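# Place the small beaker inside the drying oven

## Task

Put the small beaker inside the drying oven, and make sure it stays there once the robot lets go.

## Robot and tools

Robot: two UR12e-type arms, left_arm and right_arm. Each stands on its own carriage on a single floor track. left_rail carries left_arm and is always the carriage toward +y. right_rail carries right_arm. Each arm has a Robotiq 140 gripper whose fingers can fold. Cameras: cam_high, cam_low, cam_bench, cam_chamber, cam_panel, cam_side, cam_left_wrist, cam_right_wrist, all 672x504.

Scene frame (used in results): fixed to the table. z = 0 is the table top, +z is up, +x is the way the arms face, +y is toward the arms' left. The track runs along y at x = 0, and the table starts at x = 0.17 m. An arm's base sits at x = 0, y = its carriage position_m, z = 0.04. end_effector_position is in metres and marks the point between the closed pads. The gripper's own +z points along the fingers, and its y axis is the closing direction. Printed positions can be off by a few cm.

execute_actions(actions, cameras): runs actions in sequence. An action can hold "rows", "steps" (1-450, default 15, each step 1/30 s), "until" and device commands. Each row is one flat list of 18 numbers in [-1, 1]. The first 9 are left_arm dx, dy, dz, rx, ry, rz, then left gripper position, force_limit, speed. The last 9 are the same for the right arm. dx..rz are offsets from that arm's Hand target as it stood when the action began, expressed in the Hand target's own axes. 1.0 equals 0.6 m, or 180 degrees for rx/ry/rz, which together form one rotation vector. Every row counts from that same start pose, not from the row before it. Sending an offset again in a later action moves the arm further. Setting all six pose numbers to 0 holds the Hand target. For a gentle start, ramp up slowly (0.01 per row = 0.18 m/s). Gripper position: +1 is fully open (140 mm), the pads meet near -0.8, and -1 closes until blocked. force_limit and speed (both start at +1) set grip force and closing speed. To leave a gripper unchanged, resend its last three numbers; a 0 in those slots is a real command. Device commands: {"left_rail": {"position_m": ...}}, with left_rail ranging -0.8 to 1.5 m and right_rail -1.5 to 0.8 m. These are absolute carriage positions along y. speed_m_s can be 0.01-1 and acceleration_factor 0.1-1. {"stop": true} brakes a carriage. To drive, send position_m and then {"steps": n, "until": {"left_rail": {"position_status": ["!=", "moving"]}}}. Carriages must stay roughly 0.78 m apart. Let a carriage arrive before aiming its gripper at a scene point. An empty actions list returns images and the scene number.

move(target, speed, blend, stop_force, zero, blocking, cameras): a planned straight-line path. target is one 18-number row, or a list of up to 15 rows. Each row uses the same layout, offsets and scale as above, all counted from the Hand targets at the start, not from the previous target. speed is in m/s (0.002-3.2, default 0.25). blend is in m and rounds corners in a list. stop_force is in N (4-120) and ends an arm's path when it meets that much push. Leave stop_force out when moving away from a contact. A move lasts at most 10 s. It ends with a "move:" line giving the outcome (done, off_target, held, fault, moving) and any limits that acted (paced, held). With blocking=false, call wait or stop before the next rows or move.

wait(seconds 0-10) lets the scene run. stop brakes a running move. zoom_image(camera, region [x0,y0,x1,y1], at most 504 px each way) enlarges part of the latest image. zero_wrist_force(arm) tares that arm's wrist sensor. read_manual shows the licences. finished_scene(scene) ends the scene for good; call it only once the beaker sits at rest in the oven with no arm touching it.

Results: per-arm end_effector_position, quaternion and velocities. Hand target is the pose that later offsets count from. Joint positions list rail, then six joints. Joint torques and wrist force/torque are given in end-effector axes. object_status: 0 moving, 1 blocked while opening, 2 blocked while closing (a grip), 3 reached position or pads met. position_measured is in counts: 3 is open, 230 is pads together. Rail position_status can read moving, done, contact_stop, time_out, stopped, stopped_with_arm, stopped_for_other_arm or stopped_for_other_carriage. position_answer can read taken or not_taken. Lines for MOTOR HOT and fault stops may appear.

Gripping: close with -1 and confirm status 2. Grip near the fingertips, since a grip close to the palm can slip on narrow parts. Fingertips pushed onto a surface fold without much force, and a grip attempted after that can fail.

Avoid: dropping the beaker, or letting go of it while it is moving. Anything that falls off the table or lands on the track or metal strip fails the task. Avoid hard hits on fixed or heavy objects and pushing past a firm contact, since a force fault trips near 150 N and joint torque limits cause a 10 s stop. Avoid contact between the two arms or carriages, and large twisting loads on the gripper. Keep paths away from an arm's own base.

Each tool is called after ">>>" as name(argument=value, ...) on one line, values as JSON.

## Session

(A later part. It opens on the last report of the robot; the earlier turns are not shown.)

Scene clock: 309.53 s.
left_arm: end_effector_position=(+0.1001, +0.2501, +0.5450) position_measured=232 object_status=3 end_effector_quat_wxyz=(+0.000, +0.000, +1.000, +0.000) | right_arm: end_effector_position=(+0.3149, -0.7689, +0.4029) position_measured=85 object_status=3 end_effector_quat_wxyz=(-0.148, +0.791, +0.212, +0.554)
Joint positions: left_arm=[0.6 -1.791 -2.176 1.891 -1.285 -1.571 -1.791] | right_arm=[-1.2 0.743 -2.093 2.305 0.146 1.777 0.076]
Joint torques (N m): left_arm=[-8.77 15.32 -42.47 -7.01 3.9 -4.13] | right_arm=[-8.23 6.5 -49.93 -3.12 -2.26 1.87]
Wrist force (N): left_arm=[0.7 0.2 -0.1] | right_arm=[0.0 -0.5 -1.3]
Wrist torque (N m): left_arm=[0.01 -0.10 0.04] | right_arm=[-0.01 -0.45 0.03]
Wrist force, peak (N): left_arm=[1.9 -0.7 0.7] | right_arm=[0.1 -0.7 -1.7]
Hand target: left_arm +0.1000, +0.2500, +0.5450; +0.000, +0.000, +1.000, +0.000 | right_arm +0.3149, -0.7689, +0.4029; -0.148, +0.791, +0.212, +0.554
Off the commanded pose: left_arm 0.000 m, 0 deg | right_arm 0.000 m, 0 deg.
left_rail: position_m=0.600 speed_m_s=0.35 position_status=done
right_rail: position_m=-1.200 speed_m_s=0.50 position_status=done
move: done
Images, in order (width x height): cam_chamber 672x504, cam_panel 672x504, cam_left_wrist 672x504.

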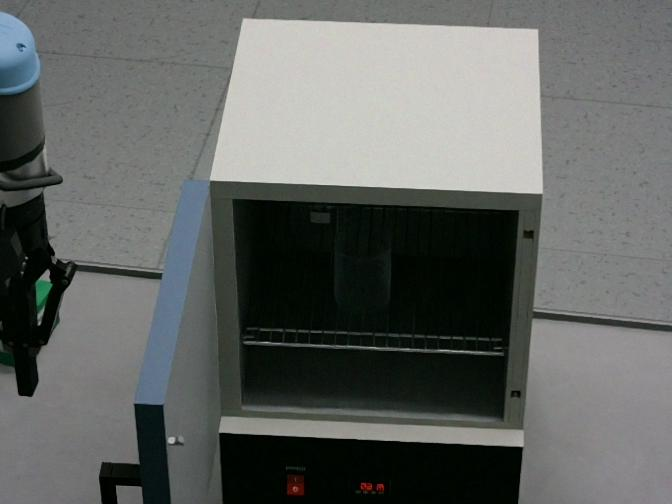

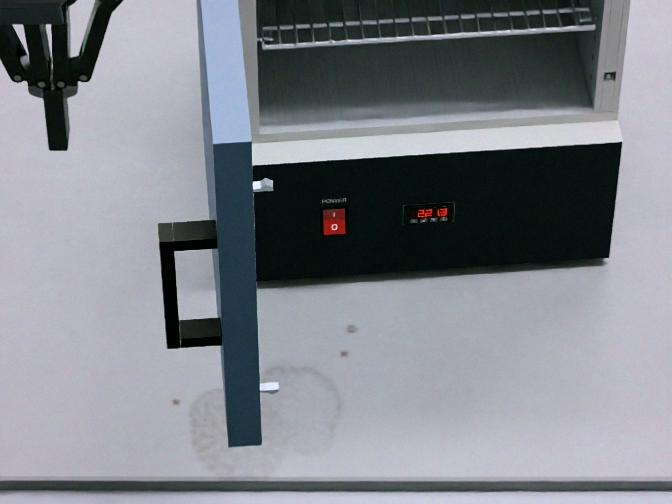

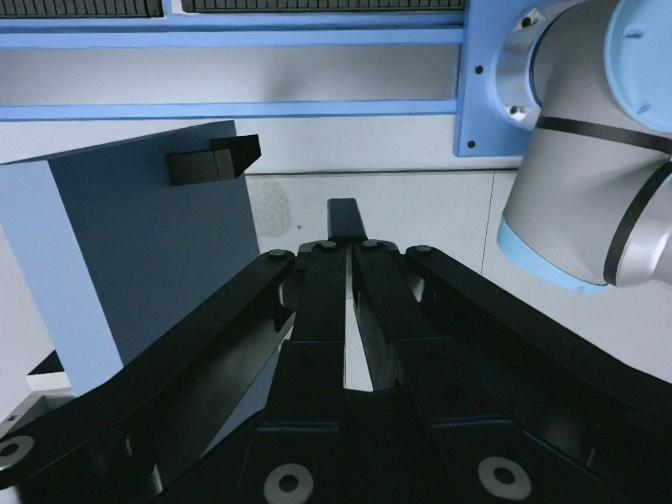

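>>> move(target=[[0,-0.1667,0,0,0,0,-1,-0.5,-0.3,0,0,0,0,0,0,0.35,-0.6,-1],[-0.08,-0.4167,0,0,0,0,-1,-0.5,-0.3,0,0,0,0,0,0,0.35,-0.6,-1],[-0.2833,-0.6043,0,0,0,0,-1,-0.5,-0.3,0,0,0,0,0,0,0.35,-0.6,-1],[-0.4417,-0.6583,0,0,0,0,-1,-0.5,-0.3,0,0,0,0,0,0,0.35,-0.6,-1]], speed=[0.1, 0.1, 0.1, 0.08], blend=[0.03, 0.03, 0.03, 0], stop_force=18, cameras=["cam_left_wrist", "cam_chamber", "cam_panel", "cam_side"])

Scene clock: 348.67 s.
left_arm: end_effector_position=(+0.3650, -0.1450, +0.5450) position_measured=232 object_status=3 end_effector_quat_wxyz=(+0.000, +0.000, +1.000, +0.000) | right_arm: end_effector_position=(+0.3149, -0.7689, +0.4029) position_measured=85 object_status=3 end_effector_quat_wxyz=(-0.148, +0.791, +0.212, +0.554)
Joint positions: left_arm=[0.6 -1.327 -1.368 1.255 -1.457 -1.571 -1.327] | right_arm=[-1.2 0.743 -2.093 2.305 0.146 1.777 0.076]
Joint torques (N m): left_arm=[12.8 -49.22 -58.6 -2.3 -3.76 3.39] | right_arm=[-8.49 11.06 -50.8 -3.41 -2.41 0.78]
Wrist force (N): left_arm=[1.0 0.3 0.6] | right_arm=[0.3 -0.8 -1.0]
Wrist torque (N m): left_arm=[0.00 -0.05 -0.27] | right_arm=[-0.08 -0.53 0.02]
Wrist force, peak (N): left_arm=[4.2 7.6 -0.9] | right_arm=[0.0 -0.9 -1.8]
Hand target: left_arm +0.3650, -0.1450, +0.5450; +0.000, +0.000, +1.000, +0.000 | right_arm +0.3149, -0.7689, +0.4029; -0.148, +0.791, +0.212, +0.554
Off the commanded pose: left_arm 0.000 m, 0 deg | right_arm 0.000 m, 0 deg.
left_rail: position_m=0.600 speed_m_s=0.35 position_status=done
right_rail: position_m=-1.200 speed_m_s=0.50 position_status=done
move: done
Images, in order (width x height): cam_chamber 672x504, cam_panel 672x504, cam_side 672x504, cam_left_wrist 672x504.

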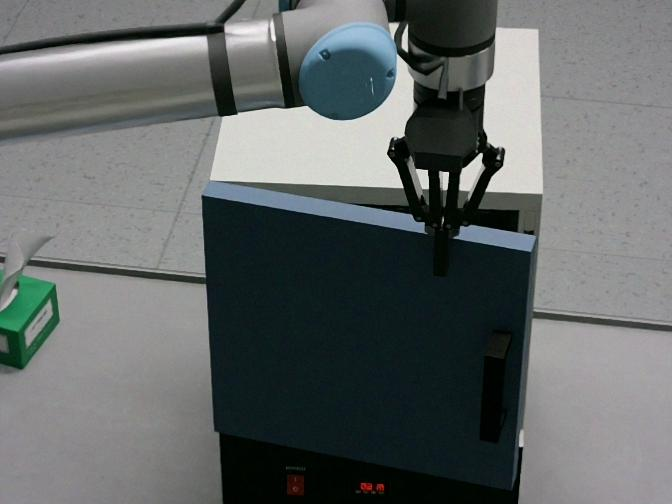

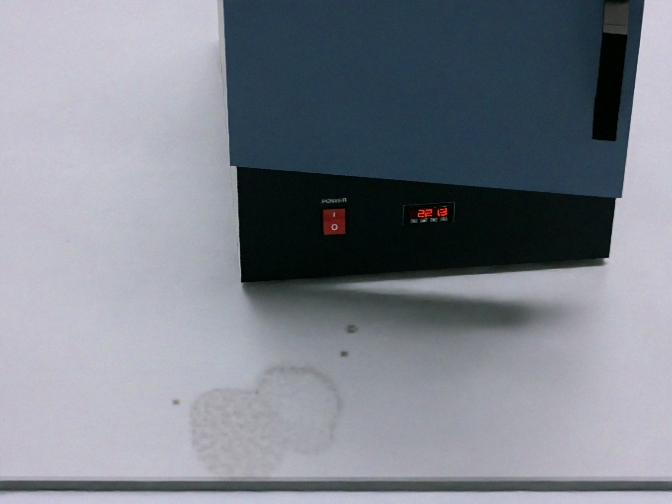

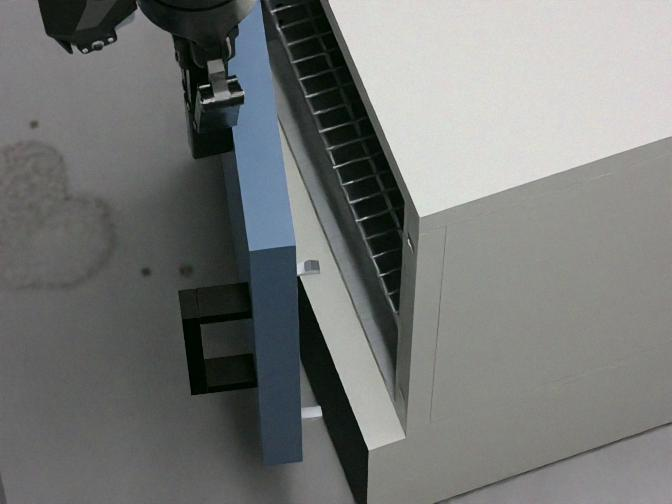

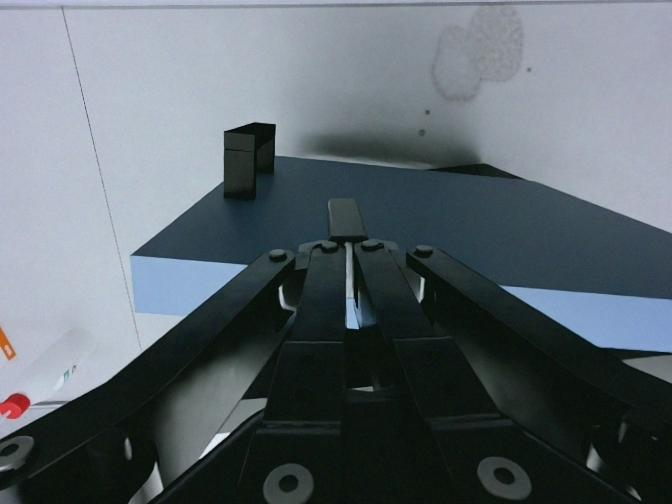

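>>> move(target=[[-0.075,-0.0583,0,0,0,0,-1,-0.5,-0.3,0,0,0,0,0,0,0.35,-0.6,-1],[-0.1667,-0.0667,0,0,0,0,-1,-0.5,-0.3,0,0,0,0,0,0,0.35,-0.6,-1]], speed=[0.06, 0.022], blend=[0.005, 0], stop_force=42, cameras=["cam_chamber", "cam_side"])

Scene clock: 358.07 s.
left_arm: end_effector_position=(+0.4289, -0.1817, +0.5450) position_measured=232 object_status=3 end_effector_quat_wxyz=(+0.000, +0.000, +1.000, +0.000) | right_arm: end_effector_position=(+0.3149, -0.7689, +0.4029) position_measured=85 object_status=3 end_effector_quat_wxyz=(-0.148, +0.791, +0.212, +0.554)
Joint positions: left_arm=[0.6 -1.266 -1.257 1.113 -1.427 -1.571 -1.265] | right_arm=[-1.2 0.743 -2.093 2.305 0.146 1.777 0.076]
Joint torques (N m): left_arm=[23.7 -77.87 -45.81 -11.58 16.84 -3.38] | right_arm=[-8.73 9.83 -50.13 -3.34 -2.33 0.6]
Wrist force (N): left_arm=[40.9 6.7 -5.1] | right_arm=[0.3 -0.7 -1.0]
Wrist torque (N m): left_arm=[0.04 0.61 -0.37] | right_arm=[-0.06 -0.53 0.03]
Wrist force, peak (N): left_arm=[54.0 9.8 -6.9] | right_arm=[-0.5 -0.7 -1.6]
Hand target: left_arm +0.4289, -0.1817, +0.5450; +0.000, +0.000, +1.000, +0.000 (not the last commanded pose) | right_arm +0.3149, -0.7689, +0.4029; -0.148, +0.791, +0.212, +0.554
Off the commanded pose: left_arm 0.036 m, 0 deg | right_arm 0.000 m, 0 deg.
left_rail: position_m=0.600 speed_m_s=0.35 position_status=done
right_rail: position_m=-1.200 speed_m_s=0.50 position_status=done
move: contact (left_arm); path passed 1 of 2 targets
Images, in order (width x height): cam_chamber 672x504, cam_side 672x504.

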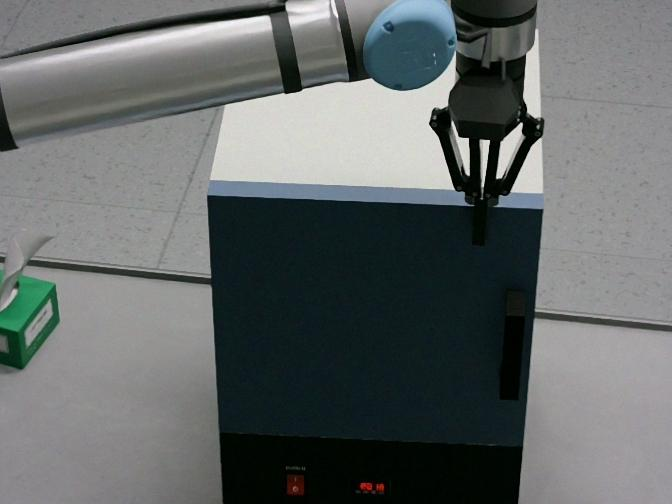

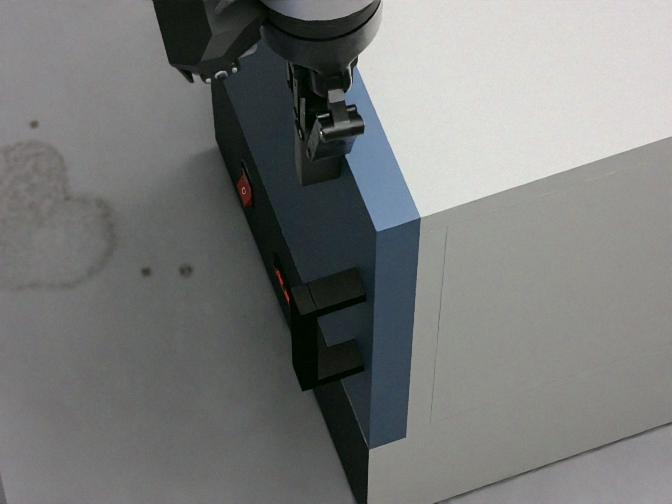

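Door closed and latched. Back the left arm off.

>>> move(target=[0.1333,0,-0.05,0,0,0,-1,-0.5,-0.3,0,0,0,0,0,0,0.35,-0.6,-1], speed=0.1, cameras=["cam_chamber", "cam_side", "cam_high"])

Scene clock: 361.87 s.
left_arm: end_effector_position=(+0.3491, -0.1817, +0.5749) position_measured=232 object_status=3 end_effector_quat_wxyz=(+0.000, +0.000, +1.000, +0.000) | right_arm: end_effector_position=(+0.3149, -0.7689, +0.4029) position_measured=85 object_status=3 end_effector_quat_wxyz=(-0.148, +0.791, +0.212, +0.554)
Joint positions: left_arm=[0.6 -1.356 -1.313 1.133 -1.391 -1.571 -1.356] | right_arm=[-1.2 0.743 -2.093 2.305 0.146 1.777 0.076]
Joint torques (N m): left_arm=[-8.52 -84.44 -43.46 -2.37 1.29 -3.6] | right_arm=[-4.99 11.45 -49.84 -3.36 -2.46 0.68]
Wrist force (N): left_arm=[-1.2 -0.1 3.3] | right_arm=[-0.2 -0.8 -0.9]
Wrist torque (N m): left_arm=[0.00 0.32 0.05] | right_arm=[-0.08 -0.41 0.03]
Wrist force, peak (N): left_arm=[41.1 6.8 -4.9] | right_arm=[0.1 -1.4 -1.5]
Hand target: left_arm +0.3489, -0.1817, +0.5750; +0.000, +0.000, +1.000, +0.000 | right_arm +0.3149, -0.7689, +0.4029; -0.148, +0.791, +0.212, +0.554
Off the commanded pose: left_arm 0.000 m, 0 deg | right_arm 0.000 m, 0 deg.
left_rail: position_m=0.600 speed_m_s=0.35 position_status=done
right_rail: position_m=-1.200 speed_m_s=0.50 position_status=done
move: done
Images, in order (width x height): cam_high 672x504, cam_chamber 672x504, cam_side 672x504.

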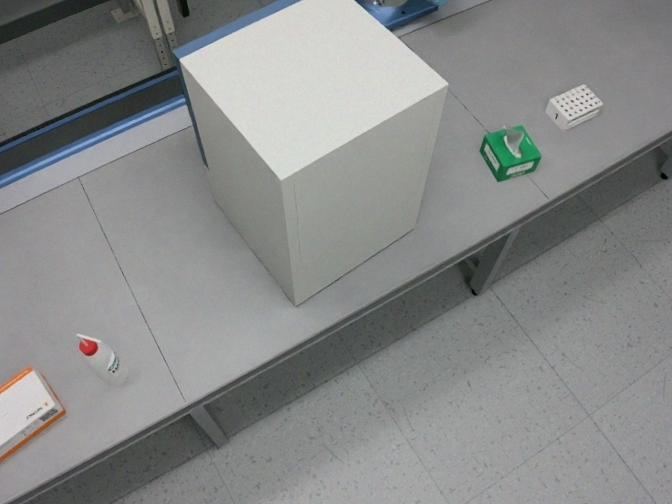

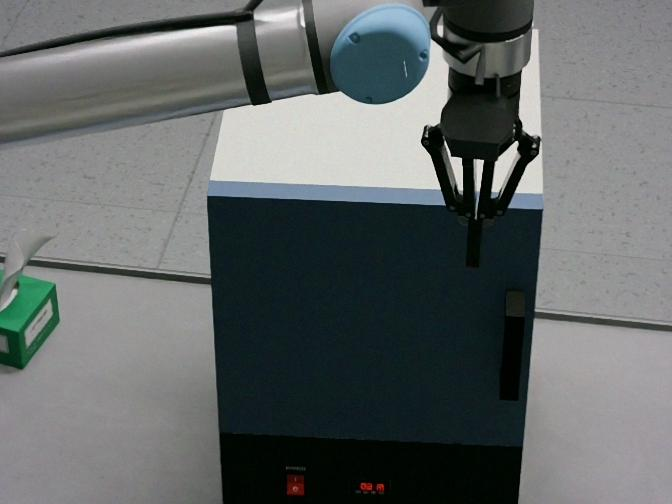

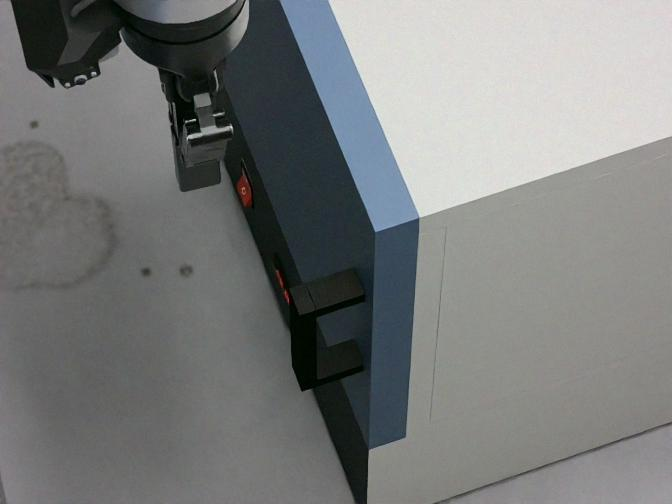

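>>> finished_scene(scene=2)

The scene is finished: the task was done.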